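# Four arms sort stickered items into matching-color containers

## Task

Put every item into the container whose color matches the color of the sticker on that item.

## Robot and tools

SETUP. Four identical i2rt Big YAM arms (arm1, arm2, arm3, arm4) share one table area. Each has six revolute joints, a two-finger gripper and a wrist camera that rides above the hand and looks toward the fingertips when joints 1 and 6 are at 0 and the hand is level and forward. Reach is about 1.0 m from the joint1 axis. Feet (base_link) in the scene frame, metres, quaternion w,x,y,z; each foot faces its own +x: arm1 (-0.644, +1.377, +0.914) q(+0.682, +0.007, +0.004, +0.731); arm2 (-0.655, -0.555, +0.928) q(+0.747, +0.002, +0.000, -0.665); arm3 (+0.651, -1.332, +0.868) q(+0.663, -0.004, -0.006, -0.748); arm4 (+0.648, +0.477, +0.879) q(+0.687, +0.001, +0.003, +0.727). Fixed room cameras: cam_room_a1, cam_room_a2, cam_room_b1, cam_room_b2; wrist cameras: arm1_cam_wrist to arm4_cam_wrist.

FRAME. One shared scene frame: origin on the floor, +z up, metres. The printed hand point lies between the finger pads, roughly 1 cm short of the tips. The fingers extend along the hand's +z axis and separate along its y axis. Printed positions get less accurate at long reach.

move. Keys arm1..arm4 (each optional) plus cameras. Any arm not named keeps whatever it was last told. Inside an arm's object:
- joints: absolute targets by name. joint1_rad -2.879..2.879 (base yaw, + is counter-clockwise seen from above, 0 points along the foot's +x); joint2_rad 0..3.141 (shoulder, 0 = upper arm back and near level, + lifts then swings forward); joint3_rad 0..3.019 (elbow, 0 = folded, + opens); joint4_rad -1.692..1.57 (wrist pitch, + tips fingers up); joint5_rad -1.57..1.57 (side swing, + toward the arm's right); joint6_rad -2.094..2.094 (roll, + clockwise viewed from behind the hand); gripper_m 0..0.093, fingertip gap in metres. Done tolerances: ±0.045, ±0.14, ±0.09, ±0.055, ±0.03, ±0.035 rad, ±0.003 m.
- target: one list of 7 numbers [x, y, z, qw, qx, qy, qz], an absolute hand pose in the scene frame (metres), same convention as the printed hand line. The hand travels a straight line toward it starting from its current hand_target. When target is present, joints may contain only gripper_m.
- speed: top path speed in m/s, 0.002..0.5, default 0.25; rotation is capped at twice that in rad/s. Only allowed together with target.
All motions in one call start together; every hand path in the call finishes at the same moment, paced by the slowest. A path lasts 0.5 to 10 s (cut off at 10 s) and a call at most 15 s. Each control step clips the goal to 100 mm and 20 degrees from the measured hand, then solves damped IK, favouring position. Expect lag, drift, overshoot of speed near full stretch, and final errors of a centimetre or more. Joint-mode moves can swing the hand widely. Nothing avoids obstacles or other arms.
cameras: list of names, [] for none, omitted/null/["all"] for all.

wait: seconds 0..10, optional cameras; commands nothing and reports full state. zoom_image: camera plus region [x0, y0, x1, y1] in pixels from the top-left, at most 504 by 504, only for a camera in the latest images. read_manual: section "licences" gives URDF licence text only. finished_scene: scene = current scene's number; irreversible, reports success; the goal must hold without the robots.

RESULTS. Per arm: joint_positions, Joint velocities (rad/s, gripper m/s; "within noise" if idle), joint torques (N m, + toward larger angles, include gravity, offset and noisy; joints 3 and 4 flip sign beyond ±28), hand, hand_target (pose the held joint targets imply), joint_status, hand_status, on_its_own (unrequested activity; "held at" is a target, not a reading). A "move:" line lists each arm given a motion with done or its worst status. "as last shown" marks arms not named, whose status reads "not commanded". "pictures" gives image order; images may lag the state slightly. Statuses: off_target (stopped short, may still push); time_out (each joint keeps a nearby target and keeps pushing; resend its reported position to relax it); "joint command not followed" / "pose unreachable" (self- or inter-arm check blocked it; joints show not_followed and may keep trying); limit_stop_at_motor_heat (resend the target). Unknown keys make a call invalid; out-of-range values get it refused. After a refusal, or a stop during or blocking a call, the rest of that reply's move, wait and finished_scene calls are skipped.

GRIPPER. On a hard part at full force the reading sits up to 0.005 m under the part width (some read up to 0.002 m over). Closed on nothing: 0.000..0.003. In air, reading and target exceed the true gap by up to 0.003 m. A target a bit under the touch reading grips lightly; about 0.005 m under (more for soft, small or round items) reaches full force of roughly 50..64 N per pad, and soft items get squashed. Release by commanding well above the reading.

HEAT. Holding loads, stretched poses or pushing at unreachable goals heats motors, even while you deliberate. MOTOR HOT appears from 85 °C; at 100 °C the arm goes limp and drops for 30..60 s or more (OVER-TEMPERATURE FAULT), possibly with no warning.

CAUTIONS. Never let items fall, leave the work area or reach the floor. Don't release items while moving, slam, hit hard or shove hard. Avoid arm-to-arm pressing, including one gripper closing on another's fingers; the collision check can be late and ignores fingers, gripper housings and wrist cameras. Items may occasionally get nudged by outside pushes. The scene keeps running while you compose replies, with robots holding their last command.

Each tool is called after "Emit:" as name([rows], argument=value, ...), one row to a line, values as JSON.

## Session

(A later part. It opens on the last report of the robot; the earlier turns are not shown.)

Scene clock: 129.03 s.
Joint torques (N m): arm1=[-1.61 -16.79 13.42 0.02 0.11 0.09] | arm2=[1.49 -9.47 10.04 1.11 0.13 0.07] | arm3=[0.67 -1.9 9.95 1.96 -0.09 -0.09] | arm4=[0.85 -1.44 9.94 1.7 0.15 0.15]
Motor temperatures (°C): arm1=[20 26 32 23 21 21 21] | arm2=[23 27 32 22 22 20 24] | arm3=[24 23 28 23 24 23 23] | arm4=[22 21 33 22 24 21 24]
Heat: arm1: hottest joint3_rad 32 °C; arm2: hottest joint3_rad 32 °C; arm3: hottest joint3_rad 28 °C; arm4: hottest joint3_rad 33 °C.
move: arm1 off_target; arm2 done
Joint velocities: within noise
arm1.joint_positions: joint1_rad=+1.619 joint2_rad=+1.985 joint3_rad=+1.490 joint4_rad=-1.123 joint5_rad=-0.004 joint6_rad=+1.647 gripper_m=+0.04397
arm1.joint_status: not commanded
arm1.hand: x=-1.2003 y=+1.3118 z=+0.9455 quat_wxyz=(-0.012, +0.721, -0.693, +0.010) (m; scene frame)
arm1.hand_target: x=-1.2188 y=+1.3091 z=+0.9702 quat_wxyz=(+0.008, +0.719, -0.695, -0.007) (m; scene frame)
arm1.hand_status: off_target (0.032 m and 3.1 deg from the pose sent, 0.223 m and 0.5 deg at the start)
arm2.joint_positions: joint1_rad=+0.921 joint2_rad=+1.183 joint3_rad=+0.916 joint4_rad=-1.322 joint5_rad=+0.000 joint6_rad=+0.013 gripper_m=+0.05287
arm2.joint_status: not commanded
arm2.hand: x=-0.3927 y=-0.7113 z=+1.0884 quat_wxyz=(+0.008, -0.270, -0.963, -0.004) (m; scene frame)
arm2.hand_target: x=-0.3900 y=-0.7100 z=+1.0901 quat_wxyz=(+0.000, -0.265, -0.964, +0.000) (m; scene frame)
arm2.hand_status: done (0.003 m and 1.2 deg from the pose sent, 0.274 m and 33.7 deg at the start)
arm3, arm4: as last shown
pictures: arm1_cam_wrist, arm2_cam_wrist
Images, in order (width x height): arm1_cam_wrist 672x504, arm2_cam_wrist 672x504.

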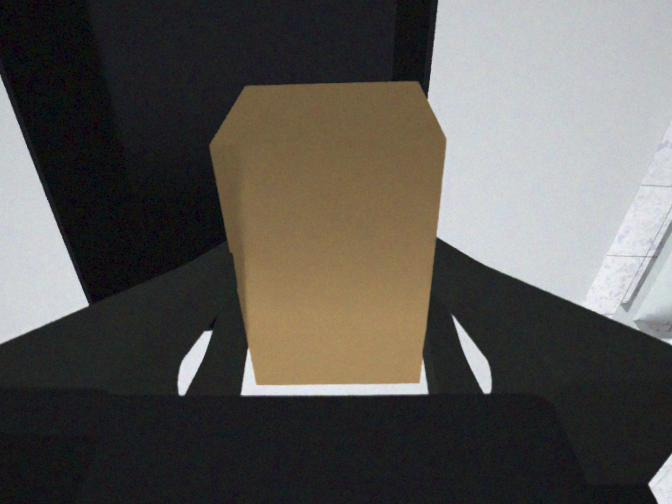

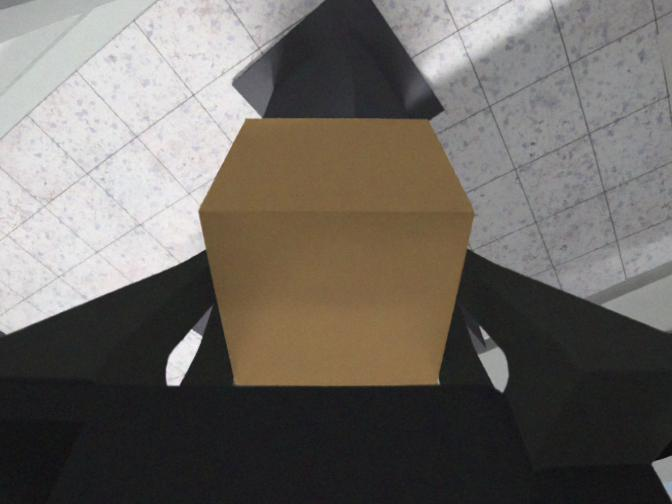

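Emit:
move(arm1={"joints": {"joint1_rad":1.57,"joint2_rad":0.55,"joint3_rad":1.2,"joint4_rad":-0.4,"joint6_rad":0}}, cameras=["cam_room_b2"])

Emit:
zoom_image(camera="cam_room_b2", region=[240, 120, 400, 240])

Emit:
move(arm2={"target": [-0.036,-0.923,1.11,0,0.265,0.964,0], "speed":0.3}, arm1={"joints": {"joint1_rad":-2.25,"joint2_rad":0.6,"joint3_rad":1.25,"joint4_rad":-1.6,"joint6_rad":0}}, cameras=["arm2_cam_wrist","cam_room_b2"])

Scene clock: 136.67 s.
Joint torques (N m): arm1=[-2.49 3.9 10.78 1.8 0.03 -0.01] | arm2=[1.49 -9.47 10.04 1.14 0.14 0.08] | arm3=[0.62 -1.85 9.92 1.94 -0.09 -0.1] | arm4=[0.38 -1.26 10.1 1.65 0.18 0.1]
Motor temperatures (°C): arm1=[20 27 32 23 21 21 22] | arm2=[23 26 33 22 22 20 24] | arm3=[24 23 28 23 24 23 23] | arm4=[22 21 33 22 24 21 24]
Heat: arm1: hottest joint3_rad 32 °C; arm2: hottest joint3_rad 33 °C; arm3: hottest joint3_rad 28 °C; arm4: hottest joint3_rad 33 °C.
move: arm1 done
Joint velocities: within noise
arm1.joint_positions: joint1_rad=+1.567 joint2_rad=+0.548 joint3_rad=+1.189 joint4_rad=-0.407 joint5_rad=-0.004 joint6_rad=+0.009 gripper_m=+0.04390
arm1.joint_status: all done
arm1.hand: x=-0.9118 y=+1.3570 z=+1.5897 quat_wxyz=(+0.029, +0.613, +0.020, -0.789) (m; scene frame)
arm1.hand_target: x=-0.9093 y=+1.3566 z=+1.5966 quat_wxyz=(+0.027, +0.607, +0.024, -0.794) (m; scene frame)
arm1.hand_status: not commanded
arm2, arm3, arm4: as last shown
pictures: cam_room_b2
Images, in order (width x height): cam_room_b2 672x504.

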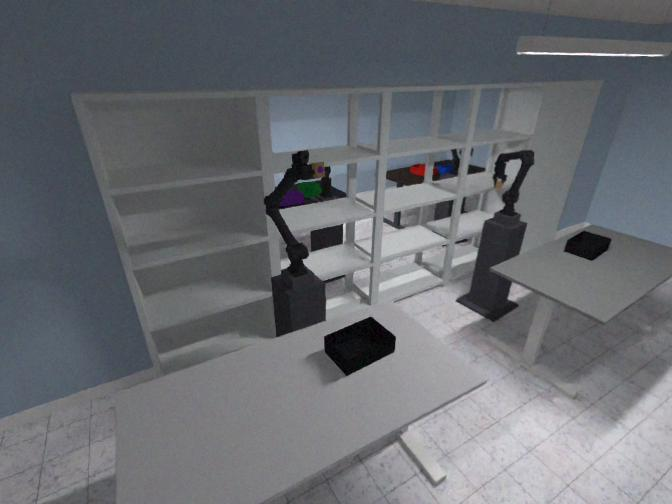

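Scaled by 3.150.

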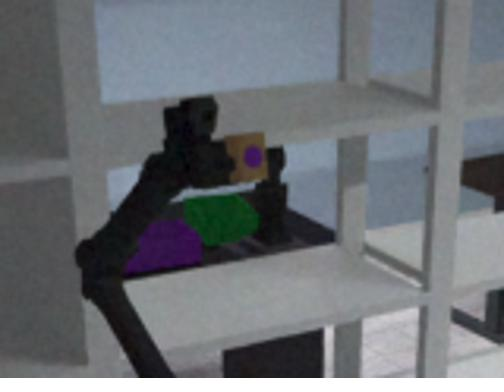

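Scene clock: 139.27 s.
Joint torques (N m): arm1=[-2.37 3.25 14.63 0.87 -0.05 -0.06] | arm2=[0.73 -24.35 15.86 0.27 0.14 -0.02] | arm3=[0.56 -1.79 9.94 1.96 -0.08 -0.11] | arm4=[0.91 -1.38 10.06 1.61 0.14 0.12]
Motor temperatures (°C): arm1=[20 27 32 23 21 21 22] | arm2=[23 26 33 22 22 20 24] | arm3=[24 23 28 23 24 23 23] | arm4=[22 21 33 22 24 21 24]
Heat: arm1: hottest joint3_rad 32 °C; arm2: hottest joint3_rad 33 °C; arm3: hottest joint3_rad 28 °C; arm4: hottest joint3_rad 33 °C.
move: arm1 done; arm2 off_target
Joint velocities: within noise
arm1.joint_positions: joint1_rad=-2.242 joint2_rad=+0.603 joint3_rad=+1.197 joint4_rad=-1.592 joint5_rad=-0.002 joint6_rad=+0.006 gripper_m=+0.04408
arm1.joint_status: all done
arm1.hand: x=-0.4743 y=+1.2638 z=+1.3193 quat_wxyz=(-0.263, -0.287, -0.917, +0.083) (m; scene frame)
arm1.hand_target: x=-0.4774 y=+1.2648 z=+1.3428 quat_wxyz=(-0.284, -0.285, -0.911, +0.091) (m; scene frame)
arm1.hand_status: not commanded
arm2.joint_positions: joint1_rad=+0.921 joint2_rad=+2.293 joint3_rad=+2.422 joint4_rad=-1.671 joint5_rad=+0.000 joint6_rad=+0.013 gripper_m=+0.05287
arm2.joint_status: not commanded
arm2.hand: x=-0.0450 y=-0.9164 z=+1.1013 quat_wxyz=(-0.014, -0.270, -0.963, +0.002) (m; scene frame)
arm2.hand_target: x=-0.0371 y=-0.9225 z=+1.1097 quat_wxyz=(-0.027, -0.265, -0.964, +0.007) (m; scene frame)
arm2.hand_status: off_target (0.014 m and 1.8 deg from the pose sent, 0.415 m and 1.2 deg at the start; a joint's target at an end of its range on 34 of 78 steps)
arm3, arm4: as last shown
pictures: arm2_cam_wrist, cam_room_b2
Images, in order (width x height): arm2_cam_wrist 672x504, cam_room_b2 672x504.

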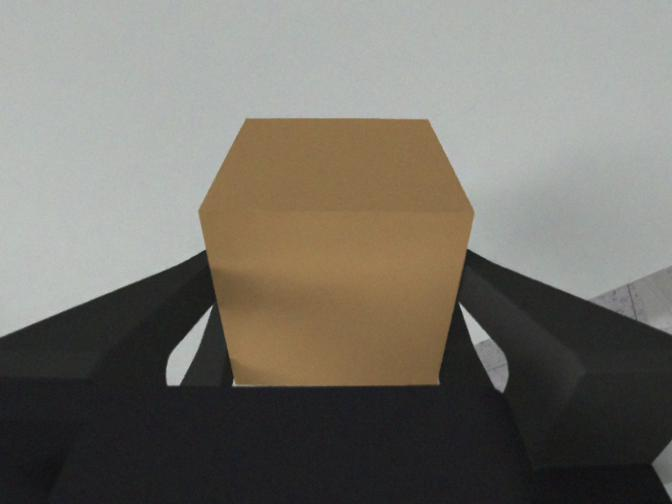

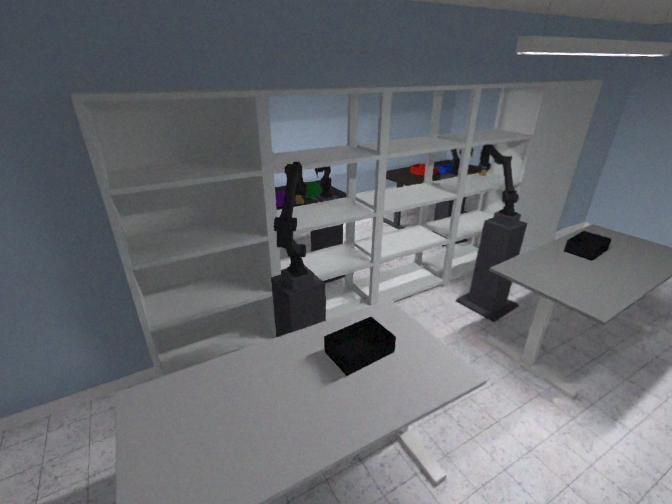

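Emit:
move(arm2={"target": [-0.036,-0.923,1.03,0,0.265,0.964,0], "speed":0.15}, arm1={"target": [-0.40,1.205,1.10,0,0.3,0.954,0], "speed":0.4}, cameras=["arm2_cam_wrist"])

Emit:
move(arm2={"target": [-0.036,-0.923,1.005,0,0.265,0.964,0], "speed":0.1}, arm1={"target": [-0.053,0.965,1.11,0,0.3,0.954,0], "speed":0.35}, cameras=["arm2_cam_wrist","arm1_cam_wrist"])

Scene clock: 145.20 s.
Joint torques (N m): arm1=[-3.02 -5.54 11.34 0.83 0.02 -0.06] | arm2=[0.73 -24 10.28 1.25 0.13 -0.04] | arm3=[0.5 -2.02 9.96 1.92 -0.08 -0.09] | arm4=[1.03 -1.73 10.1 1.76 0.16 0.13]
Motor temperatures (°C): arm1=[20 26 32 23 21 21 22] | arm2=[23 27 33 22 22 20 24] | arm3=[24 23 28 23 24 23 23] | arm4=[22 21 33 22 24 21 24]
Heat: arm1: hottest joint3_rad 32 °C; arm2: hottest joint3_rad 33 °C; arm3: hottest joint3_rad 28 °C; arm4: hottest joint3_rad 33 °C.
move: arm1 off_target; arm2 off_target
Joint velocities: within noise
arm1.joint_positions: joint1_rad=-2.250 joint2_rad=+1.129 joint3_rad=+0.933 joint4_rad=-1.397 joint5_rad=-0.008 joint6_rad=-0.004 gripper_m=+0.04408
arm1.joint_status: not commanded
arm1.hand: x=-0.4023 y=+1.2109 z=+1.0916 quat_wxyz=(+0.017, -0.299, -0.954, -0.006) (m; scene frame)
arm1.hand_target: x=-0.4002 y=+1.2051 z=+1.0999 quat_wxyz=(+0.000, -0.300, -0.954, +0.000) (m; scene frame)
arm1.hand_status: off_target (0.011 m and 2.1 deg from the pose sent, 0.239 m and 32.0 deg at the start)
arm2.joint_positions: joint1_rad=+0.921 joint2_rad=+2.325 joint3_rad=+2.354 joint4_rad=-1.577 joint5_rad=+0.000 joint6_rad=+0.013 gripper_m=+0.05287
arm2.joint_status: not commanded
arm2.hand: x=-0.0372 y=-0.9208 z=+1.0531 quat_wxyz=(-0.011, -0.270, -0.963, +0.001) (m; scene frame)
arm2.hand_target: x=-0.0366 y=-0.9227 z=+1.0303 quat_wxyz=(+0.000, -0.265, -0.964, +0.000) (m; scene frame)
arm2.hand_status: off_target (0.023 m and 1.4 deg from the pose sent, 0.072 m and 1.8 deg at the start)
arm3, arm4: as last shown
pictures: arm2_cam_wrist
Images, in order (width x height): arm2_cam_wrist 672x504.

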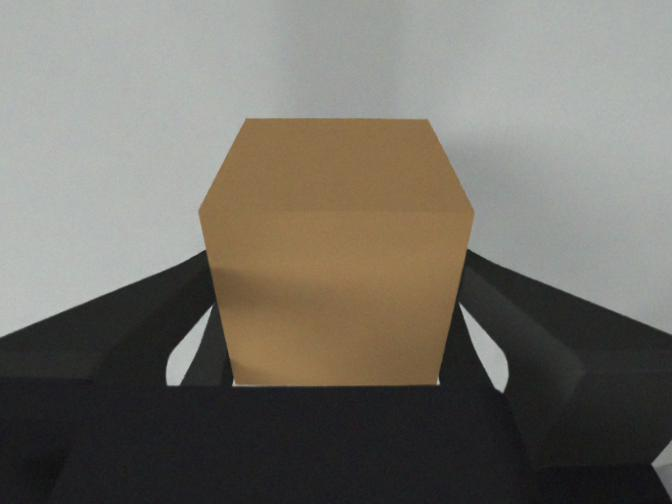

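Scene clock: 147.27 s.
Joint torques (N m): arm1=[-2.08 -20.78 16.25 0.18 0.05 0.08] | arm2=[0.73 -23.77 9.77 1.32 0.14 -0.04] | arm3=[0.62 -1.79 9.94 2 -0.09 -0.1] | arm4=[1.14 -1.96 10.07 1.8 0.13 0.14]
Motor temperatures (°C): arm1=[20 26 33 23 21 21 22] | arm2=[23 27 33 22 22 20 24] | arm3=[24 23 28 23 24 23 23] | arm4=[22 21 33 22 24 21 24]
Heat: arm1: hottest joint3_rad 33 °C; arm2: hottest joint3_rad 33 °C; arm3: hottest joint3_rad 28 °C; arm4: hottest joint3_rad 33 °C.
move: arm1 off_target; arm2 off_target
Joint velocities: within noise
arm1.joint_positions: joint1_rad=-2.250 joint2_rad=+2.288 joint3_rad=+2.430 joint4_rad=-1.686 joint5_rad=-0.008 joint6_rad=-0.004 gripper_m=+0.04408
arm1.joint_status: not commanded
arm1.hand: x=-0.0615 y=+0.9724 z=+1.0833 quat_wxyz=(-0.006, -0.299, -0.954, +0.001) (m; scene frame)
arm1.hand_target: x=-0.0547 y=+0.9661 z=+1.1096 quat_wxyz=(-0.033, -0.300, -0.953, +0.010) (m; scene frame)
arm1.hand_status: off_target (0.029 m and 0.7 deg from the pose sent, 0.428 m and 2.1 deg at the start; a joint's target at an end of its range on 23 of 62 steps)
arm2.joint_positions: joint1_rad=+0.921 joint2_rad=+2.325 joint3_rad=+2.301 joint4_rad=-1.516 joint5_rad=+0.000 joint6_rad=+0.013 gripper_m=+0.05287
arm2.joint_status: not commanded
arm2.hand: x=-0.0354 y=-0.9218 z=+1.0329 quat_wxyz=(-0.015, -0.270, -0.963, +0.002) (m; scene frame)
arm2.hand_target: x=-0.0369 y=-0.9226 z=+1.0054 quat_wxyz=(+0.000, -0.265, -0.964, +0.000) (m; scene frame)
arm2.hand_status: off_target (0.028 m and 1.8 deg from the pose sent, 0.048 m and 1.4 deg at the start)
arm3, arm4: as last shown
pictures: arm1_cam_wrist, arm2_cam_wrist
Images, in order (width x height): arm1_cam_wrist 672x504, arm2_cam_wrist 672x504.

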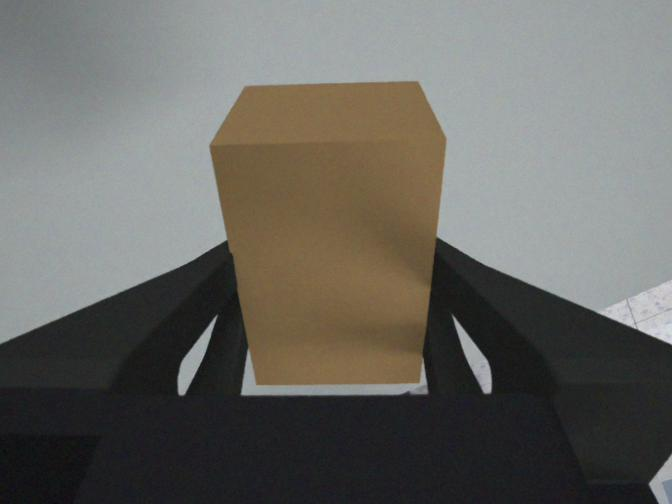

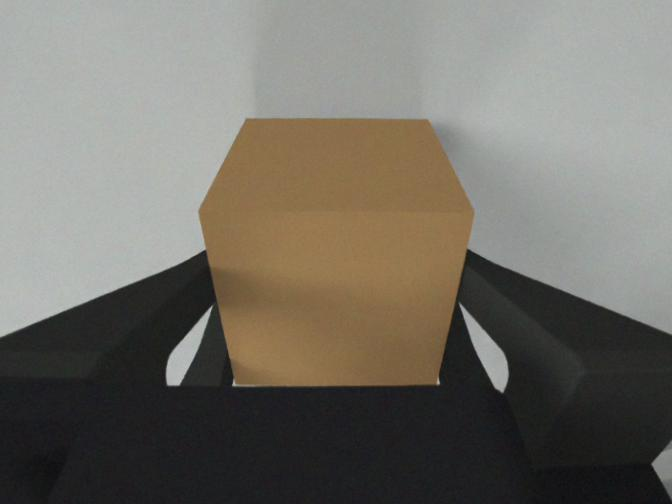

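Emit:
move(arm2={"target": [-0.036,-0.923,0.985,0,0.265,0.964,0], "speed":0.1}, arm1={"target": [-0.053,0.965,1.02,0,0.3,0.954,0], "speed":0.15}, cameras=["arm2_cam_wrist"])

Emit:
move(arm2={"target": [-0.036,-0.923,0.968,0,0.265,0.964,0], "speed":0.1}, arm1={"target": [-0.053,0.965,0.995,0,0.3,0.954,0], "speed":0.1}, cameras=["arm2_cam_wrist","arm1_cam_wrist"])

Scene clock: 152.60 s.
Joint torques (N m): arm1=[-1.85 -20.84 11.04 0.91 0.09 0.06] | arm2=[0.73 -23.3 7.83 2.26 0.05 -0.04] | arm3=[0.62 -1.79 9.92 1.96 -0.08 -0.1] | arm4=[1.26 -1.73 9.94 1.59 0.15 0.16]
Motor temperatures (°C): arm1=[20 27 33 23 21 21 22] | arm2=[23 27 33 22 22 20 24] | arm3=[24 23 28 23 24 23 23] | arm4=[22 21 34 22 24 21 24]
Heat: arm1: hottest joint3_rad 33 °C; arm2: hottest joint3_rad 33 °C; arm3: hottest joint3_rad 28 °C; arm4: hottest joint3_rad 34 °C.
move: arm1 done; arm2 off_target
Joint velocities: within noise
arm1.joint_positions: joint1_rad=-2.250 joint2_rad=+2.334 joint3_rad=+2.344 joint4_rad=-1.583 joint5_rad=-0.008 joint6_rad=-0.004 gripper_m=+0.04408
arm1.joint_status: not commanded
arm1.hand: x=-0.0563 y=+0.9683 z=+1.0193 quat_wxyz=(+0.007, -0.299, -0.954, -0.003) (m; scene frame)
arm1.hand_target: x=-0.0531 y=+0.9650 z=+1.0202 quat_wxyz=(+0.000, -0.300, -0.954, +0.000) (m; scene frame)
arm1.hand_status: done (0.005 m and 0.9 deg from the pose sent, 0.064 m and 0.7 deg at the start)
arm2.joint_positions: joint1_rad=+0.921 joint2_rad=+2.324 joint3_rad=+2.280 joint4_rad=-1.491 joint5_rad=+0.002 joint6_rad=+0.013 gripper_m=+0.05287
arm2.joint_status: not commanded
arm2.hand: x=-0.0351 y=-0.9224 z=+1.0257 quat_wxyz=(-0.017, -0.270, -0.963, +0.004) (m; scene frame)
arm2.hand_target: x=-0.0377 y=-0.9221 z=+0.9858 quat_wxyz=(+0.000, -0.265, -0.964, +0.000) (m; scene frame)
arm2.hand_status: off_target (0.041 m and 2.1 deg from the pose sent, 0.048 m and 1.8 deg at the start)
arm3, arm4: as last shown
pictures: arm2_cam_wrist
Images, in order (width x height): arm2_cam_wrist 672x504.

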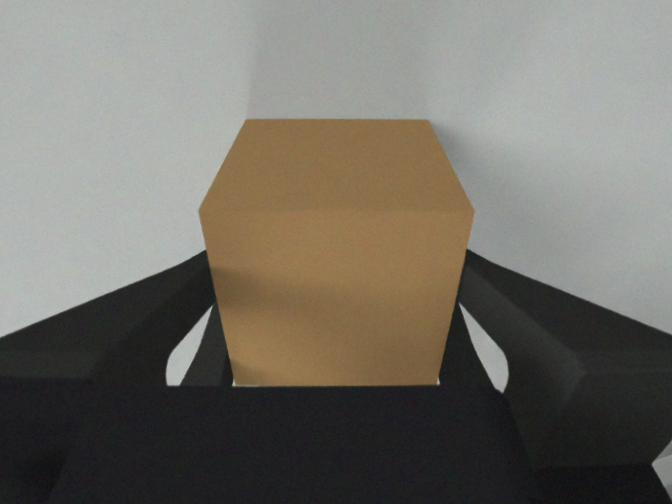

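Scene clock: 153.57 s.
Joint torques (N m): arm1=[-1.9 -19.72 8.59 1.44 0.03 0.01] | arm2=[0.67 -21.36 7.36 2.7 0.04 -0.04] | arm3=[0.67 -1.9 9.95 1.99 -0.07 -0.1] | arm4=[0.91 -1.85 10.02 1.69 0.15 0.17]
Motor temperatures (°C): arm1=[20 27 33 23 21 21 22] | arm2=[23 27 33 22 22 20 24] | arm3=[24 23 28 23 24 23 23] | arm4=[22 21 34 22 24 21 24]
Heat: arm1: hottest joint3_rad 33 °C; arm2: hottest joint3_rad 33 °C; arm3: hottest joint3_rad 28 °C; arm4: hottest joint3_rad 34 °C.
move: arm1 off_target; arm2 off_target
Joint velocities: within noise
arm1.joint_positions: joint1_rad=-2.250 joint2_rad=+2.320 joint3_rad=+2.310 joint4_rad=-1.534 joint5_rad=-0.008 joint6_rad=-0.004 gripper_m=+0.04408
arm1.joint_status: not commanded
arm1.hand: x=-0.0534 y=+0.9662 z=+1.0158 quat_wxyz=(-0.006, -0.299, -0.954, +0.001) (m; scene frame)
arm1.hand_target: x=-0.0535 y=+0.9652 z=+0.9953 quat_wxyz=(+0.000, -0.300, -0.954, +0.000) (m; scene frame)
arm1.hand_status: off_target (0.021 m and 0.7 deg from the pose sent, 0.025 m and 0.9 deg at the start)
arm2.joint_positions: joint1_rad=+0.921 joint2_rad=+2.306 joint3_rad=+2.246 joint4_rad=-1.459 joint5_rad=+0.002 joint6_rad=+0.013 gripper_m=+0.05287
arm2.joint_status: not commanded
arm2.hand: x=-0.0354 y=-0.9222 z=+1.0254 quat_wxyz=(-0.025, -0.270, -0.963, +0.006) (m; scene frame)
arm2.hand_target: x=-0.0393 y=-0.9212 z=+0.9698 quat_wxyz=(+0.000, -0.265, -0.964, +0.000) (m; scene frame)
arm2.hand_status: off_target (0.057 m and 3.0 deg from the pose sent, 0.058 m and 2.1 deg at the start)
arm3, arm4: as last shown
pictures: arm1_cam_wrist, arm2_cam_wrist
Images, in order (width x height): arm1_cam_wrist 672x504, arm2_cam_wrist 672x504.

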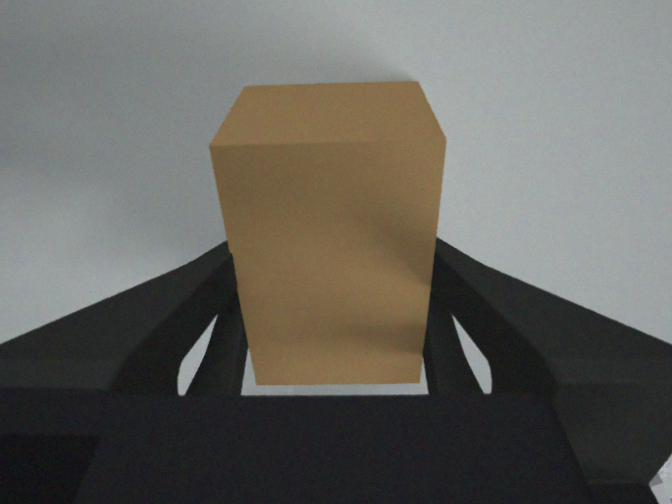

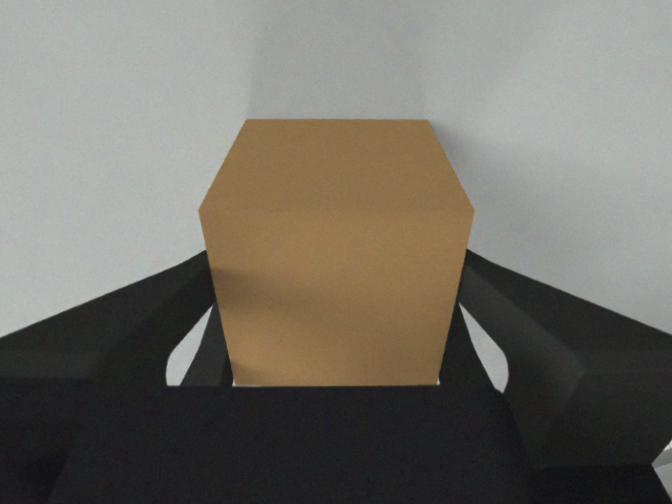

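Emit:
move(arm2={"joints": {"gripper_m":0.08}}, arm1={"target": [-0.053,0.965,0.978,0,0.3,0.954,0], "speed":0.1}, cameras=["arm2_cam_wrist"])

Emit:
move(arm2={"target": [-0.036,-0.923,1.12,0,0.265,0.964,0], "speed":0.25}, cameras=["arm2_cam_wrist","arm1_cam_wrist"])

Scene clock: 158.07 s.
Joint torques (N m): arm1=[-1.96 -18.49 8.12 1.84 0.07 0.08] | arm2=[0.62 -22.71 9.39 1.24 -0.05 -0.03] | arm3=[0.62 -1.79 9.94 1.99 -0.08 -0.1] | arm4=[0.91 -1.55 10.03 1.72 0.15 0.12]
Motor temperatures (°C): arm1=[20 27 33 23 21 21 22] | arm2=[23 27 33 22 22 20 24] | arm3=[24 23 28 23 24 23 23] | arm4=[22 21 34 22 24 21 24]
Heat: arm1: hottest joint3_rad 33 °C; arm2: hottest joint3_rad 33 °C; arm3: hottest joint3_rad 28 °C; arm4: hottest joint3_rad 34 °C.
move: arm1 off_target; arm2 done
Joint velocities: within noise
arm1.joint_positions: joint1_rad=-2.250 joint2_rad=+2.302 joint3_rad=+2.275 joint4_rad=-1.500 joint5_rad=-0.008 joint6_rad=-0.004 gripper_m=+0.04408
arm1.joint_status: not commanded
arm1.hand: x=-0.0534 y=+0.9662 z=+1.0149 quat_wxyz=(-0.014, -0.298, -0.954, +0.004) (m; scene frame)
arm1.hand_target: x=-0.0544 y=+0.9658 z=+0.9787 quat_wxyz=(+0.000, -0.300, -0.954, +0.000) (m; scene frame)
arm1.hand_status: off_target (0.037 m and 1.7 deg from the pose sent, 0.038 m and 0.7 deg at the start)
arm2.joint_positions: joint1_rad=+0.923 joint2_rad=+2.321 joint3_rad=+2.222 joint4_rad=-1.425 joint5_rad=+0.004 joint6_rad=+0.013 gripper_m=+0.07993
arm2.joint_status: all done
arm2.hand: x=-0.0339 y=-0.9215 z=+1.0061 quat_wxyz=(-0.022, -0.268, -0.963, +0.006) (m; scene frame)
arm2.hand_target: x=-0.0392 y=-0.9210 z=+0.9697 quat_wxyz=(+0.001, -0.265, -0.964, +0.000) (m; scene frame)
arm2.hand_status: not commanded
arm3.joint_positions: joint1_rad=-1.960 joint2_rad=+0.594 joint3_rad=+0.755 joint4_rad=-0.875 joint5_rad=+0.002 joint6_rad=+0.005 gripper_m=+0.09300
arm3.joint_status: not commanded
arm3.hand: x=+0.3815 y=-1.1759 z=+1.1642 quat_wxyz=(+0.099, -0.880, +0.235, +0.400) (m; scene frame)
arm3.hand_target: x=+0.3825 y=-1.1734 z=+1.1679 quat_wxyz=(+0.103, -0.876, +0.236, +0.407) (m; scene frame)
arm3.hand_status: not commanded
arm4.joint_positions: joint1_rad=+0.898 joint2_rad=+0.592 joint3_rad=+0.745 joint4_rad=-0.879 joint5_rad=-0.002 joint6_rad=-0.011 gripper_m=+0.09292
arm4.joint_status: not commanded
arm4.hand: x=+0.3989 y=+0.6558 z=+1.1732 quat_wxyz=(-0.124, +0.870, -0.272, -0.392) (m; scene frame)
arm4.hand_target: x=+0.3969 y=+0.6570 z=+1.1824 quat_wxyz=(-0.126, +0.863, -0.275, -0.405) (m; scene frame)
arm4.hand_status: not commanded
pictures: arm2_cam_wrist
Images, in order (width x height): arm2_cam_wrist 672x504.

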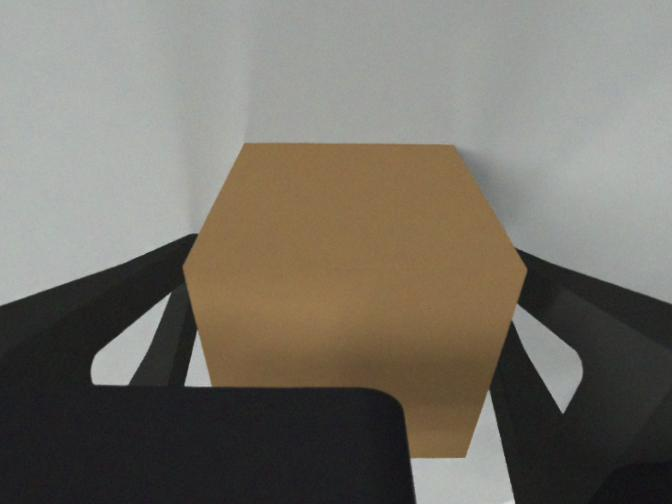

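Scene clock: 159.27 s.
Joint torques (N m): arm1=[-1.96 -17.79 8.16 1.89 0.08 0.06] | arm2=[0.67 -26.23 14.52 0.28 -0.04 -0.02] | arm3=[0.67 -1.9 9.94 1.96 -0.08 -0.1] | arm4=[0.91 -1.55 10.1 1.7 0.16 0.15]
Motor temperatures (°C): arm1=[20 27 33 23 21 21 22] | arm2=[23 27 33 22 22 20 24] | arm3=[24 23 28 23 24 23 23] | arm4=[22 21 34 22 24 21 24]
Heat: arm1: hottest joint3_rad 33 °C; arm2: hottest joint3_rad 33 °C; arm3: hottest joint3_rad 28 °C; arm4: hottest joint3_rad 34 °C.
move: arm2 off_target
Joint velocities: within noise
arm1, arm3, arm4: as last shown
arm2.joint_positions: joint1_rad=+0.923 joint2_rad=+2.300 joint3_rad=+2.441 joint4_rad=-1.670 joint5_rad=+0.004 joint6_rad=+0.013 gripper_m=+0.07993
arm2.joint_status: not commanded
arm2.hand: x=-0.0409 y=-0.9178 z=+1.1042 quat_wxyz=(-0.020, -0.268, -0.963, +0.006) (m; scene frame)
arm2.hand_target: x=-0.0370 y=-0.9224 z=+1.1196 quat_wxyz=(-0.035, -0.265, -0.964, +0.010) (m; scene frame)
arm2.hand_status: off_target (0.017 m and 2.5 deg from the pose sent, 0.114 m and 2.7 deg at the start; a joint's target at an end of its range on 20 of 36 steps)
pictures: arm1_cam_wrist, arm2_cam_wrist
Images, in order (width x height): arm1_cam_wrist 672x504, arm2_cam_wrist 672x504.

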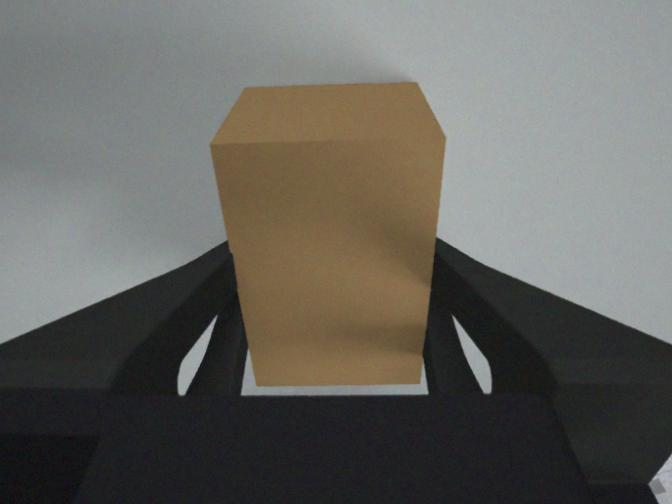

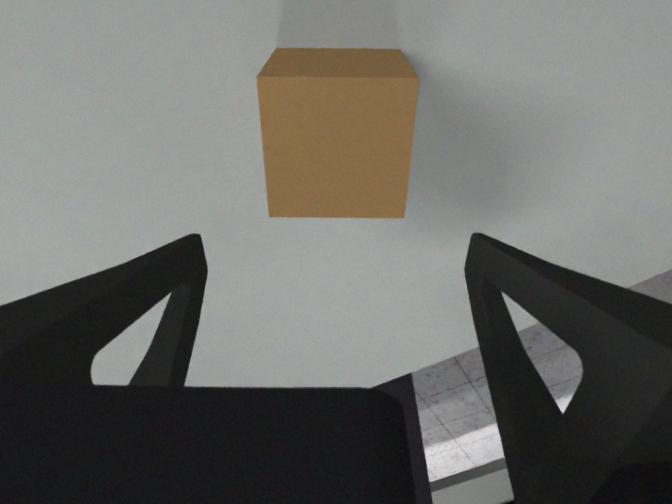

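Emit:
move(arm1={"joints": {"gripper_m":0.07}}, arm2={"target": [-0.39,-0.71,1.12,0,0.265,0.964,0], "speed":0.4}, cameras=[])

Emit:
move(arm1={"target": [-0.053,0.965,1.12,0,0.3,0.954,0], "speed":0.25}, arm2={"joints": {"joint2_rad":0.6,"joint3_rad":1.2,"joint4_rad":-1.6}}, arm3={"target": [0.028,-1.00,1.10,0.1236,-0.8667,0.265,0.404], "speed":0.35}, cameras=["arm3_cam_wrist","arm1_cam_wrist"])

Emit:
move(arm1={"target": [-0.40,1.205,1.12,0,0.3,0.954,0], "speed":0.4}, cameras=[])

Emit:
move(arm1={"joints": {"joint2_rad":0.6,"joint3_rad":1.2,"joint4_rad":-1.6}}, arm4={"target": [0.035,0.92,1.12,0.127,-0.864,0.2725,0.403], "speed":0.35}, cameras=["arm3_cam_wrist","arm4_cam_wrist"])

Scene clock: 168.00 s.
Joint torques (N m): arm1=[-1.79 -19.25 10.07 0.85 0.14 0.03] | arm2=[1.38 -7.3 9.78 0.4 -0.03 0.09] | arm3=[0.44 -2.02 9.91 1.96 -0.08 -0.11] | arm4=[1.44 -1.49 10.06 1.74 0.17 0.14]
Motor temperatures (°C): arm1=[20 27 33 23 21 21 22] | arm2=[23 27 34 22 22 20 24] | arm3=[24 23 28 23 24 23 23] | arm4=[22 21 34 22 24 21 24]
Heat: arm1: hottest joint3_rad 33 °C; arm2: hottest joint3_rad 34 °C; arm3: hottest joint3_rad 28 °C; arm4: hottest joint3_rad 34 °C.
move: arm1 done; arm2 done
Joint velocities: within noise
arm1.joint_positions: joint1_rad=-2.251 joint2_rad=+2.313 joint3_rad=+2.254 joint4_rad=-1.476 joint5_rad=-0.009 joint6_rad=-0.004 gripper_m=+0.06996
arm1.joint_status: all done
arm1.hand: x=-0.0539 y=+0.9657 z=+0.9993 quat_wxyz=(-0.011, -0.299, -0.954, +0.002) (m; scene frame)
arm1.hand_target: x=-0.0543 y=+0.9660 z=+0.9788 quat_wxyz=(+0.000, -0.300, -0.954, +0.000) (m; scene frame)
arm1.hand_status: not commanded
arm2.joint_positions: joint1_rad=+0.923 joint2_rad=+1.143 joint3_rad=+0.989 joint4_rad=-1.388 joint5_rad=+0.004 joint6_rad=+0.013 gripper_m=+0.07993
arm2.joint_status: not commanded
arm2.hand: x=-0.3877 y=-0.7144 z=+1.1272 quat_wxyz=(-0.014, -0.268, -0.963, +0.004) (m; scene frame)
arm2.hand_target: x=-0.3901 y=-0.7100 z=+1.1201 quat_wxyz=(+0.000, -0.265, -0.964, +0.000) (m; scene frame)
arm2.hand_status: done (0.009 m and 1.7 deg from the pose sent, 0.407 m and 2.5 deg at the start)
arm3, arm4: as last shown
pictures: none
No camera images: "cameras" was empty.

Scene clock: 169.90 s.
Joint torques (N m): arm1=[-2.14 -23.06 15.82 0.16 0.09 0.06] | arm2=[1.49 0.91 11.45 1.44 -0.03 0.08] | arm3=[2.43 -19.31 14.04 1.31 0.18 0.04] | arm4=[1.03 -1.55 10.02 1.74 0.16 0.13]
Motor temperatures (°C): arm1=[20 27 33 23 21 21 22] | arm2=[23 27 34 22 22 20 24] | arm3=[24 23 28 23 24 23 23] | arm4=[22 21 34 22 24 21 24]
Heat: arm1: hottest joint3_rad 33 °C; arm2: hottest joint3_rad 34 °C; arm3: hottest joint3_rad 28 °C; arm4: hottest joint3_rad 34 °C.
move: arm1 off_target; arm2 done; arm3 off_target
Joint velocities: within noise
arm1.joint_positions: joint1_rad=-2.251 joint2_rad=+2.303 joint3_rad=+2.437 joint4_rad=-1.686 joint5_rad=-0.008 joint6_rad=-0.002 gripper_m=+0.06996
arm1.joint_status: not commanded
arm1.hand: x=-0.0603 y=+0.9707 z=+1.0757 quat_wxyz=(-0.002, -0.300, -0.954, +0.000) (m; scene frame)
arm1.hand_target: x=-0.0552 y=+0.9667 z=+1.1192 quat_wxyz=(-0.040, -0.300, -0.953, +0.013) (m; scene frame)
arm1.hand_status: off_target (0.045 m and 0.3 deg from the pose sent, 0.121 m and 1.2 deg at the start; a joint's target at an end of its range on 33 of 57 steps)
arm2.joint_positions: joint1_rad=+0.923 joint2_rad=+0.591 joint3_rad=+1.182 joint4_rad=-1.590 joint5_rad=+0.004 joint6_rad=+0.013 gripper_m=+0.07993
arm2.joint_status: all done
arm2.hand: x=-0.4879 y=-0.6565 z=+1.3322 quat_wxyz=(-0.273, -0.258, -0.924, +0.073) (m; scene frame)
arm2.hand_target: x=-0.4869 y=-0.6552 z=+1.3374 quat_wxyz=(-0.273, -0.255, -0.925, +0.071) (m; scene frame)
arm2.hand_status: not commanded
arm3.joint_positions: joint1_rad=-1.922 joint2_rad=+1.720 joint3_rad=+1.399 joint4_rad=-0.426 joint5_rad=+0.109 joint6_rad=+0.071 gripper_m=+0.09300
arm3.joint_status: not commanded
arm3.hand: x=+0.0469 y=-0.9993 z=+1.0703 quat_wxyz=(+0.123, -0.877, +0.269, +0.380) (m; scene frame)
arm3.hand_target: x=+0.0296 y=-1.0009 z=+1.1002 quat_wxyz=(+0.123, -0.867, +0.265, +0.404) (m; scene frame)
arm3.hand_status: off_target (0.035 m and 3.0 deg from the pose sent, 0.400 m and 4.7 deg at the start)
arm4: as last shown
pictures: arm1_cam_wrist, arm3_cam_wrist
Images, in order (width x height): arm1_cam_wrist 672x504, arm3_cam_wrist 672x504.

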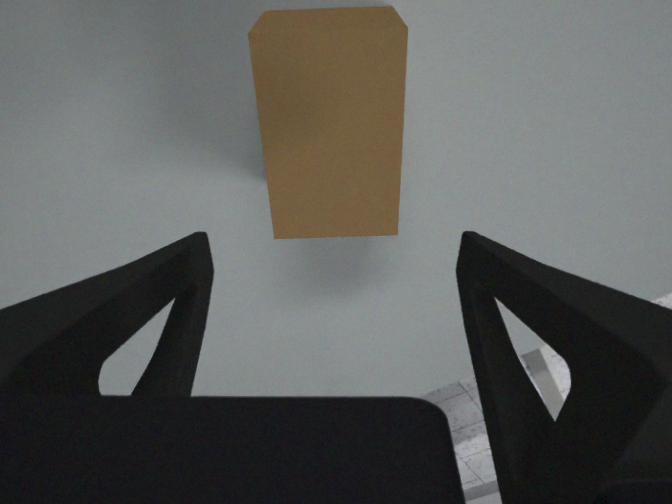

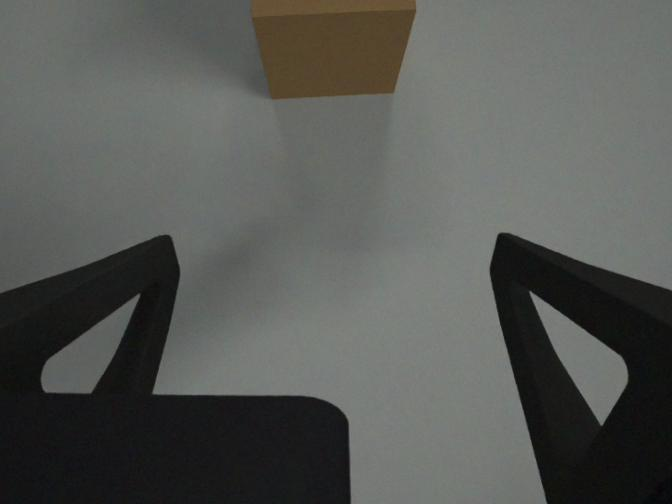

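Scene clock: 171.67 s.
Joint torques (N m): arm1=[-2.55 -3.49 10.84 0.16 0.03 -0.04] | arm2=[1.32 1.14 11.47 1.46 -0.03 0.08] | arm3=[2.37 -19.43 14.04 1.32 0.18 0.02] | arm4=[0.44 -1.61 9.99 1.73 0.17 0.18]
Motor temperatures (°C): arm1=[20 27 33 23 21 21 22] | arm2=[23 27 34 22 22 20 24] | arm3=[24 23 29 23 24 23 23] | arm4=[22 21 34 22 24 21 24]
Heat: arm1: hottest joint3_rad 33 °C; arm2: hottest joint3_rad 34 °C; arm3: hottest joint3_rad 29 °C; arm4: hottest joint3_rad 34 °C.
move: arm1 done
Joint velocities: within noise
arm1.joint_positions: joint1_rad=-2.251 joint2_rad=+1.095 joint3_rad=+0.987 joint4_rad=-1.436 joint5_rad=-0.008 joint6_rad=-0.005 gripper_m=+0.06996
arm1.joint_status: not commanded
arm1.hand: x=-0.3983 y=+1.2081 z=+1.1212 quat_wxyz=(-0.006, -0.299, -0.954, +0.001) (m; scene frame)
arm1.hand_target: x=-0.4000 y=+1.2051 z=+1.1201 quat_wxyz=(+0.000, -0.300, -0.954, +0.000) (m; scene frame)
arm1.hand_status: done (0.004 m and 0.7 deg from the pose sent, 0.415 m and 0.3 deg at the start)
arm2, arm3, arm4: as last shown
arm3.hand: x=+0.0469 y=-0.9993 z=+1.0703 quat_wxyz=(+0.122, -0.877, +0.269, +0.380) (m; scene frame)
pictures: none
No camera images: "cameras" was empty.

Scene clock: 173.67 s.
Joint torques (N m): arm1=[-3.55 3.66 11.9 0.84 0.1 -0.06] | arm2=[1.26 0.97 11.47 1.48 -0.03 0.08] | arm3=[2.43 -19.31 14.01 1.33 0.17 0.01] | arm4=[0.26 -21.13 13.2 0.75 -0.03 0.01]
Motor temperatures (°C): arm1=[20 27 33 23 21 21 22] | arm2=[23 27 34 22 22 20 23] | arm3=[24 23 29 23 24 23 23] | arm4=[22 21 34 22 24 21 24]
Heat: arm1: hottest joint3_rad 33 °C; arm2: hottest joint3_rad 34 °C; arm3: hottest joint3_rad 29 °C; arm4: hottest joint3_rad 34 °C.
move: arm1 done; arm4 off_target
Joint velocities: within noise
arm1.joint_positions: joint1_rad=-2.251 joint2_rad=+0.594 joint3_rad=+1.178 joint4_rad=-1.594 joint5_rad=-0.008 joint6_rad=-0.006 gripper_m=+0.06996
arm1.joint_status: all done
arm1.hand: x=-0.4769 y=+1.2648 z=+1.3123 quat_wxyz=(-0.257, -0.285, -0.920, +0.081) (m; scene frame)
arm1.hand_target: x=-0.4779 y=+1.2627 z=+1.3203 quat_wxyz=(-0.261, -0.287, -0.918, +0.086) (m; scene frame)
arm1.hand_status: not commanded
arm2, arm3: as last shown
arm4.joint_positions: joint1_rad=+0.897 joint2_rad=+1.842 joint3_rad=+1.595 joint4_rad=-0.483 joint5_rad=-0.004 joint6_rad=-0.011 gripper_m=+0.09292
arm4.joint_status: not commanded
arm4.hand: x=+0.0433 y=+0.9077 z=+1.1004 quat_wxyz=(-0.122, +0.871, -0.273, -0.390) (m; scene frame)
arm4.hand_target: x=+0.0362 y=+0.9194 z=+1.1202 quat_wxyz=(-0.127, +0.864, -0.273, -0.404) (m; scene frame)
arm4.hand_status: off_target (0.025 m and 1.7 deg from the pose sent, 0.453 m and 1.5 deg at the start)
pictures: arm3_cam_wrist, arm4_cam_wrist
Images, in order (width x height): arm3_cam_wrist 672x504, arm4_cam_wrist 672x504.

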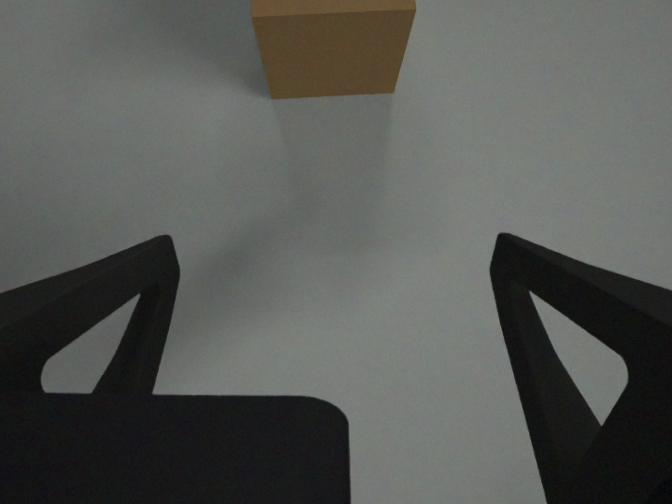

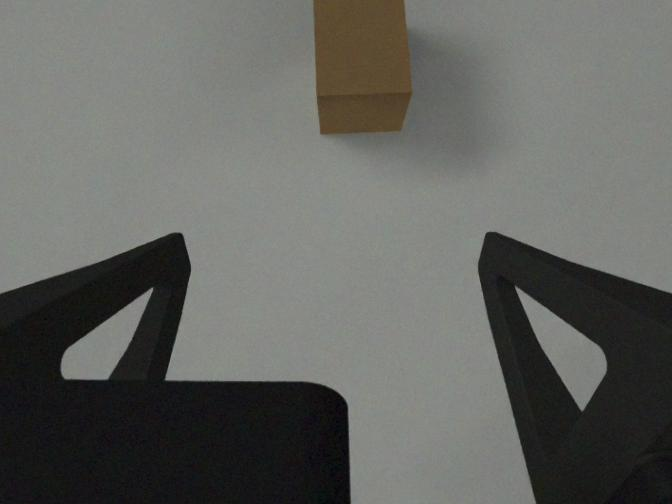

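Emit:
move(arm4={"target": [-0.063,0.999,1.012,0.120,-0.869,0.2574,0.4052], "speed":0.18}, arm3={"target": [-0.047,-0.931,1.028,0.1236,-0.8667,0.265,0.404], "speed":0.18}, cameras=["arm3_cam_wrist","arm4_cam_wrist"])

Scene clock: 194.73 s.
Joint torques (N m): arm1=[-2.84 3.43 11.79 1.13 0.09 -0.06] | arm2=[1.44 1.03 11.48 1.46 -0.02 0.09] | arm3=[0.5 -21.01 13.64 1.84 0.08 -0.13] | arm4=[0.21 -24.59 13.23 0.99 -0.06 -0.04]
Motor temperatures (°C): arm1=[20 26 34 23 21 21 22] | arm2=[23 26 32 22 22 20 23] | arm3=[24 25 31 23 24 23 23] | arm4=[22 23 40 22 24 21 24]
Heat: arm1: hottest joint3_rad 34 °C; arm2: hottest joint3_rad 32 °C; arm3: hottest joint3_rad 31 °C; arm4: hottest joint3_rad 40 °C.
move: arm3 off_target; arm4 off_target
Joint velocities: within noise
arm1, arm2: as last shown
arm3.joint_positions: joint1_rad=-1.938 joint2_rad=+1.996 joint3_rad=+1.664 joint4_rad=-0.389 joint5_rad=+0.077 joint6_rad=+0.058 gripper_m=+0.09300
arm3.joint_status: not commanded
arm3.hand: x=-0.0367 y=-0.9493 z=+1.0224 quat_wxyz=(+0.116, -0.873, +0.263, +0.393) (m; scene frame)
arm3.hand_target: x=-0.0457 y=-0.9317 z=+1.0282 quat_wxyz=(+0.124, -0.867, +0.265, +0.404) (m; scene frame)
arm3.hand_status: off_target (0.022 m and 1.7 deg from the pose sent, 0.124 m and 3.0 deg at the start)
arm4.joint_positions: joint1_rad=+0.882 joint2_rad=+2.243 joint3_rad=+2.004 joint4_rad=-0.470 joint5_rad=-0.043 joint6_rad=-0.035 gripper_m=+0.09292
arm4.joint_status: not commanded
arm4.hand: x=-0.0561 y=+0.9857 z=+1.0152 quat_wxyz=(-0.117, +0.870, -0.260, -0.403) (m; scene frame)
arm4.hand_target: x=-0.0621 y=+0.9982 z=+1.0119 quat_wxyz=(-0.120, +0.869, -0.257, -0.406) (m; scene frame)
arm4.hand_status: off_target (0.015 m and 0.5 deg from the pose sent, 0.166 m and 2.5 deg at the start)
pictures: arm3_cam_wrist, arm4_cam_wrist
Images, in order (width x height): arm3_cam_wrist 672x504, arm4_cam_wrist 672x504.

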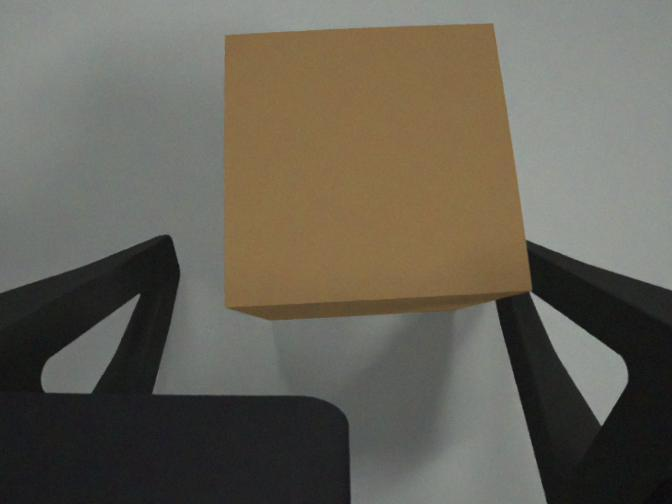

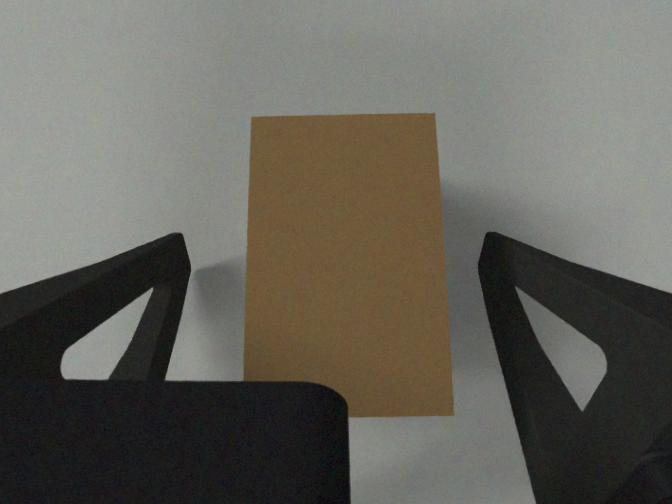

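Emit:
move(arm4={"joints": {"gripper_m": 0.036}}, arm3={"joints": {"gripper_m": 0.044}}, cameras=["arm3_cam_wrist","arm4_cam_wrist"])

Emit:
move(arm4={"target": [-0.035,0.975,1.13,0.120,-0.869,0.2574,0.4052], "speed":0.25}, arm3={"target": [-0.02,-0.955,1.14,0.1236,-0.8667,0.265,0.404], "speed":0.25}, cameras=[])

Emit:
move(arm4={"target": [0.40,0.66,1.18,0.120,-0.869,0.2574,0.4052], "speed":0.35}, arm3={"target": [0.39,-1.19,1.18,0.1236,-0.8667,0.265,0.404], "speed":0.35}, cameras=["arm3_cam_wrist","arm4_cam_wrist"])

Scene clock: 208.87 s.
Joint torques (N m): arm1=[-2.78 3.6 11.9 1.07 0.05 -0.01] | arm2=[1.38 0.91 11.47 1.44 -0.03 0.09] | arm3=[0.62 -20.95 13.63 1.87 0.13 -0.12] | arm4=[0.56 -24.35 13.07 0.83 -0.02 -0.06]
Motor temperatures (°C): arm1=[20 25 34 23 21 21 21] | arm2=[23 26 32 22 22 20 23] | arm3=[24 25 31 23 24 23 23] | arm4=[22 25 43 22 24 21 24]
Heat: arm1: hottest joint3_rad 34 °C; arm2: hottest joint3_rad 32 °C; arm3: hottest joint3_rad 31 °C; arm4: hottest joint3_rad 43 °C.
move: arm3 off_target; arm4 off_target
Joint velocities: within noise
arm1, arm2: as last shown
arm3.joint_positions: joint1_rad=-1.938 joint2_rad=+1.996 joint3_rad=+1.664 joint4_rad=-0.388 joint5_rad=+0.076 joint6_rad=+0.058 gripper_m=+0.05314
arm3.joint_status: gripper_m off_target (ended at +0.05316, target +0.04400)
arm3.hand: x=-0.0369 y=-0.9494 z=+1.0225 quat_wxyz=(+0.116, -0.873, +0.263, +0.393) (m; scene frame)
arm3.hand_target: x=-0.0457 y=-0.9316 z=+1.0283 quat_wxyz=(+0.124, -0.867, +0.265, +0.404) (m; scene frame)
arm3.hand_status: not commanded
arm4.joint_positions: joint1_rad=+0.881 joint2_rad=+2.243 joint3_rad=+2.005 joint4_rad=-0.470 joint5_rad=-0.043 joint6_rad=-0.036 gripper_m=+0.04455
arm4.joint_status: gripper_m off_target (ended at +0.04458, target +0.03600)
arm4.hand: x=-0.0559 y=+0.9862 z=+1.0148 quat_wxyz=(-0.116, +0.870, -0.260, -0.403) (m; scene frame)
arm4.hand_target: x=-0.0620 y=+0.9983 z=+1.0118 quat_wxyz=(-0.120, +0.869, -0.257, -0.406) (m; scene frame)
arm4.hand_status: not commanded
pictures: arm3_cam_wrist, arm4_cam_wrist
Images, in order (width x height): arm3_cam_wrist 672x504, arm4_cam_wrist 672x504.

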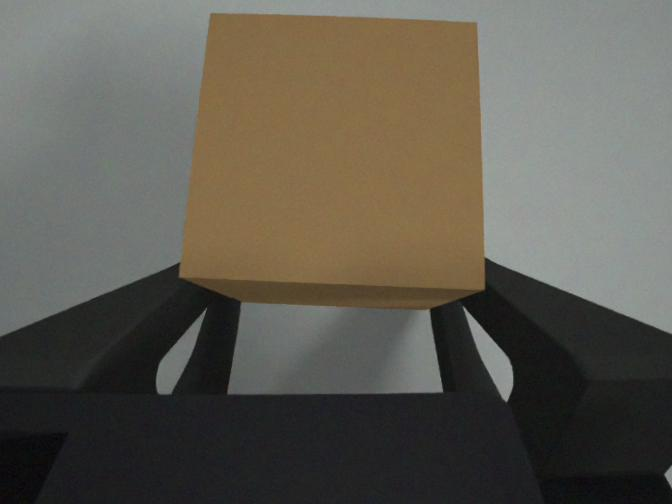

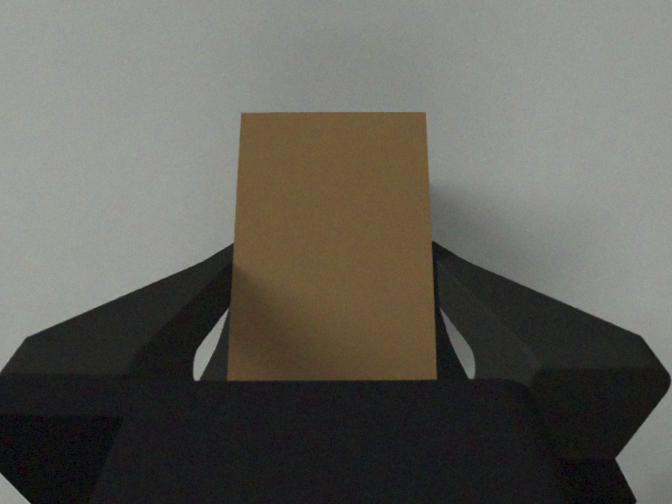

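Scene clock: 210.20 s.
Joint torques (N m): arm1=[-2.37 3.6 11.95 1.07 0.05 -0.07] | arm2=[1.44 1.08 11.48 1.46 -0.03 0.08] | arm3=[1.55 -22.01 13.94 1.26 0.17 -0.03] | arm4=[0.44 -25.99 12.85 0.8 0.09 -0.03]
Motor temperatures (°C): arm1=[20 25 34 23 21 21 21] | arm2=[23 26 32 22 22 20 23] | arm3=[24 25 31 23 24 23 23] | arm4=[22 26 43 22 24 21 25]
Heat: arm1: hottest joint3_rad 34 °C; arm2: hottest joint3_rad 32 °C; arm3: hottest joint3_rad 31 °C; arm4: hottest joint3_rad 43 °C.
move: arm3 off_target; arm4 off_target
Joint velocities: within noise
arm1, arm2: as last shown
arm3.joint_positions: joint1_rad=-1.938 joint2_rad=+1.863 joint3_rad=+1.717 joint4_rad=-0.589 joint5_rad=+0.086 joint6_rad=+0.058 gripper_m=+0.05314
arm3.joint_status: not commanded
arm3.hand: x=-0.0099 y=-0.9605 z=+1.1156 quat_wxyz=(+0.119, -0.875, +0.266, +0.386) (m; scene frame)
arm3.hand_target: x=-0.0189 y=-0.9557 z=+1.1399 quat_wxyz=(+0.124, -0.867, +0.265, +0.404) (m; scene frame)
arm3.hand_status: off_target (0.027 m and 2.4 deg from the pose sent, 0.119 m and 1.7 deg at the start)
arm4.joint_positions: joint1_rad=+0.881 joint2_rad=+2.108 joint3_rad=+2.029 joint4_rad=-0.657 joint5_rad=-0.043 joint6_rad=-0.036 gripper_m=+0.04455
arm4.joint_status: not commanded
arm4.hand: x=-0.0300 y=+0.9678 z=+1.1069 quat_wxyz=(-0.112, +0.875, -0.261, -0.391) (m; scene frame)
arm4.hand_target: x=-0.0341 y=+0.9743 z=+1.1300 quat_wxyz=(-0.120, +0.869, -0.257, -0.405) (m; scene frame)
arm4.hand_status: off_target (0.025 m and 2.0 deg from the pose sent, 0.117 m and 0.6 deg at the start)
pictures: none
No camera images: "cameras" was empty.

Scene clock: 212.57 s.
Joint torques (N m): arm1=[-3.02 3.55 11.84 1.01 0.08 -0.04] | arm2=[1.32 1.08 11.48 1.46 -0.03 0.09] | arm3=[2.37 -0.15 9.66 1.33 0.2 0.03] | arm4=[0.21 -0.79 9.66 0.9 -0.08 -0.11]
Motor temperatures (°C): arm1=[20 25 34 23 21 21 21] | arm2=[23 26 32 22 22 20 23] | arm3=[24 25 31 23 24 23 23] | arm4=[22 26 42 22 24 21 25]
Heat: arm1: hottest joint3_rad 34 °C; arm2: hottest joint3_rad 32 °C; arm3: hottest joint3_rad 31 °C; arm4: hottest joint3_rad 42 °C.
move: arm3 done; arm4 done
Joint velocities: within noise
arm1, arm2: as last shown
arm3.joint_positions: joint1_rad=-1.851 joint2_rad=+0.547 joint3_rad=+0.780 joint4_rad=-0.922 joint5_rad=+0.163 joint6_rad=+0.116 gripper_m=+0.05314
arm3.joint_status: not commanded
arm3.hand: x=+0.3916 y=-1.1866 z=+1.1838 quat_wxyz=(+0.127, -0.864, +0.267, +0.408) (m; scene frame)
arm3.hand_target: x=+0.3901 y=-1.1900 z=+1.1801 quat_wxyz=(+0.124, -0.867, +0.265, +0.404) (m; scene frame)
arm3.hand_status: done (0.005 m and 0.7 deg from the pose sent, 0.466 m and 2.4 deg at the start)
arm4.joint_positions: joint1_rad=+0.859 joint2_rad=+0.579 joint3_rad=+0.748 joint4_rad=-0.855 joint5_rad=-0.060 joint6_rad=-0.047 gripper_m=+0.04455
arm4.joint_status: not commanded
arm4.hand: x=+0.3988 y=+0.6587 z=+1.1830 quat_wxyz=(-0.120, +0.865, -0.260, -0.413) (m; scene frame)
arm4.hand_target: x=+0.4000 y=+0.6600 z=+1.1800 quat_wxyz=(-0.120, +0.869, -0.257, -0.405) (m; scene frame)
arm4.hand_status: done (0.003 m and 1.0 deg from the pose sent, 0.534 m and 2.0 deg at the start)
pictures: arm3_cam_wrist, arm4_cam_wrist
Images, in order (width x height): arm3_cam_wrist 672x504, arm4_cam_wrist 672x504.

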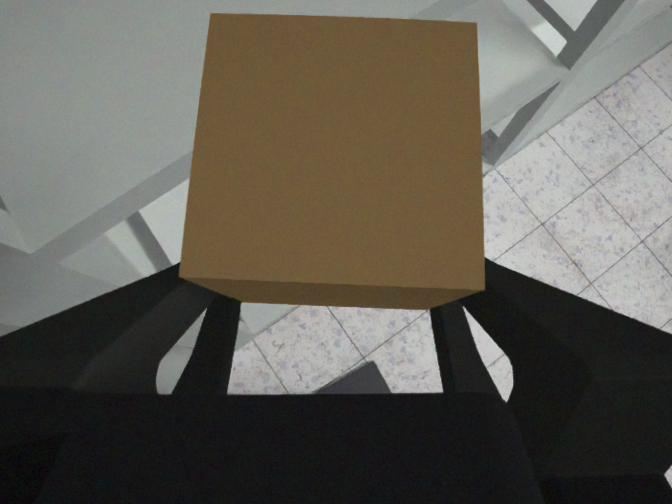

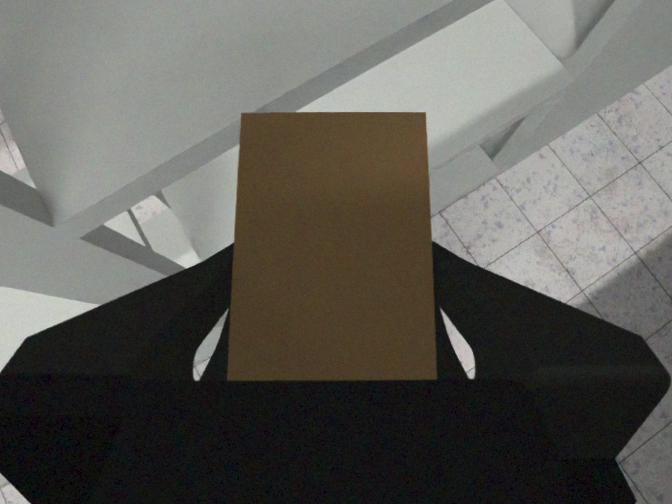

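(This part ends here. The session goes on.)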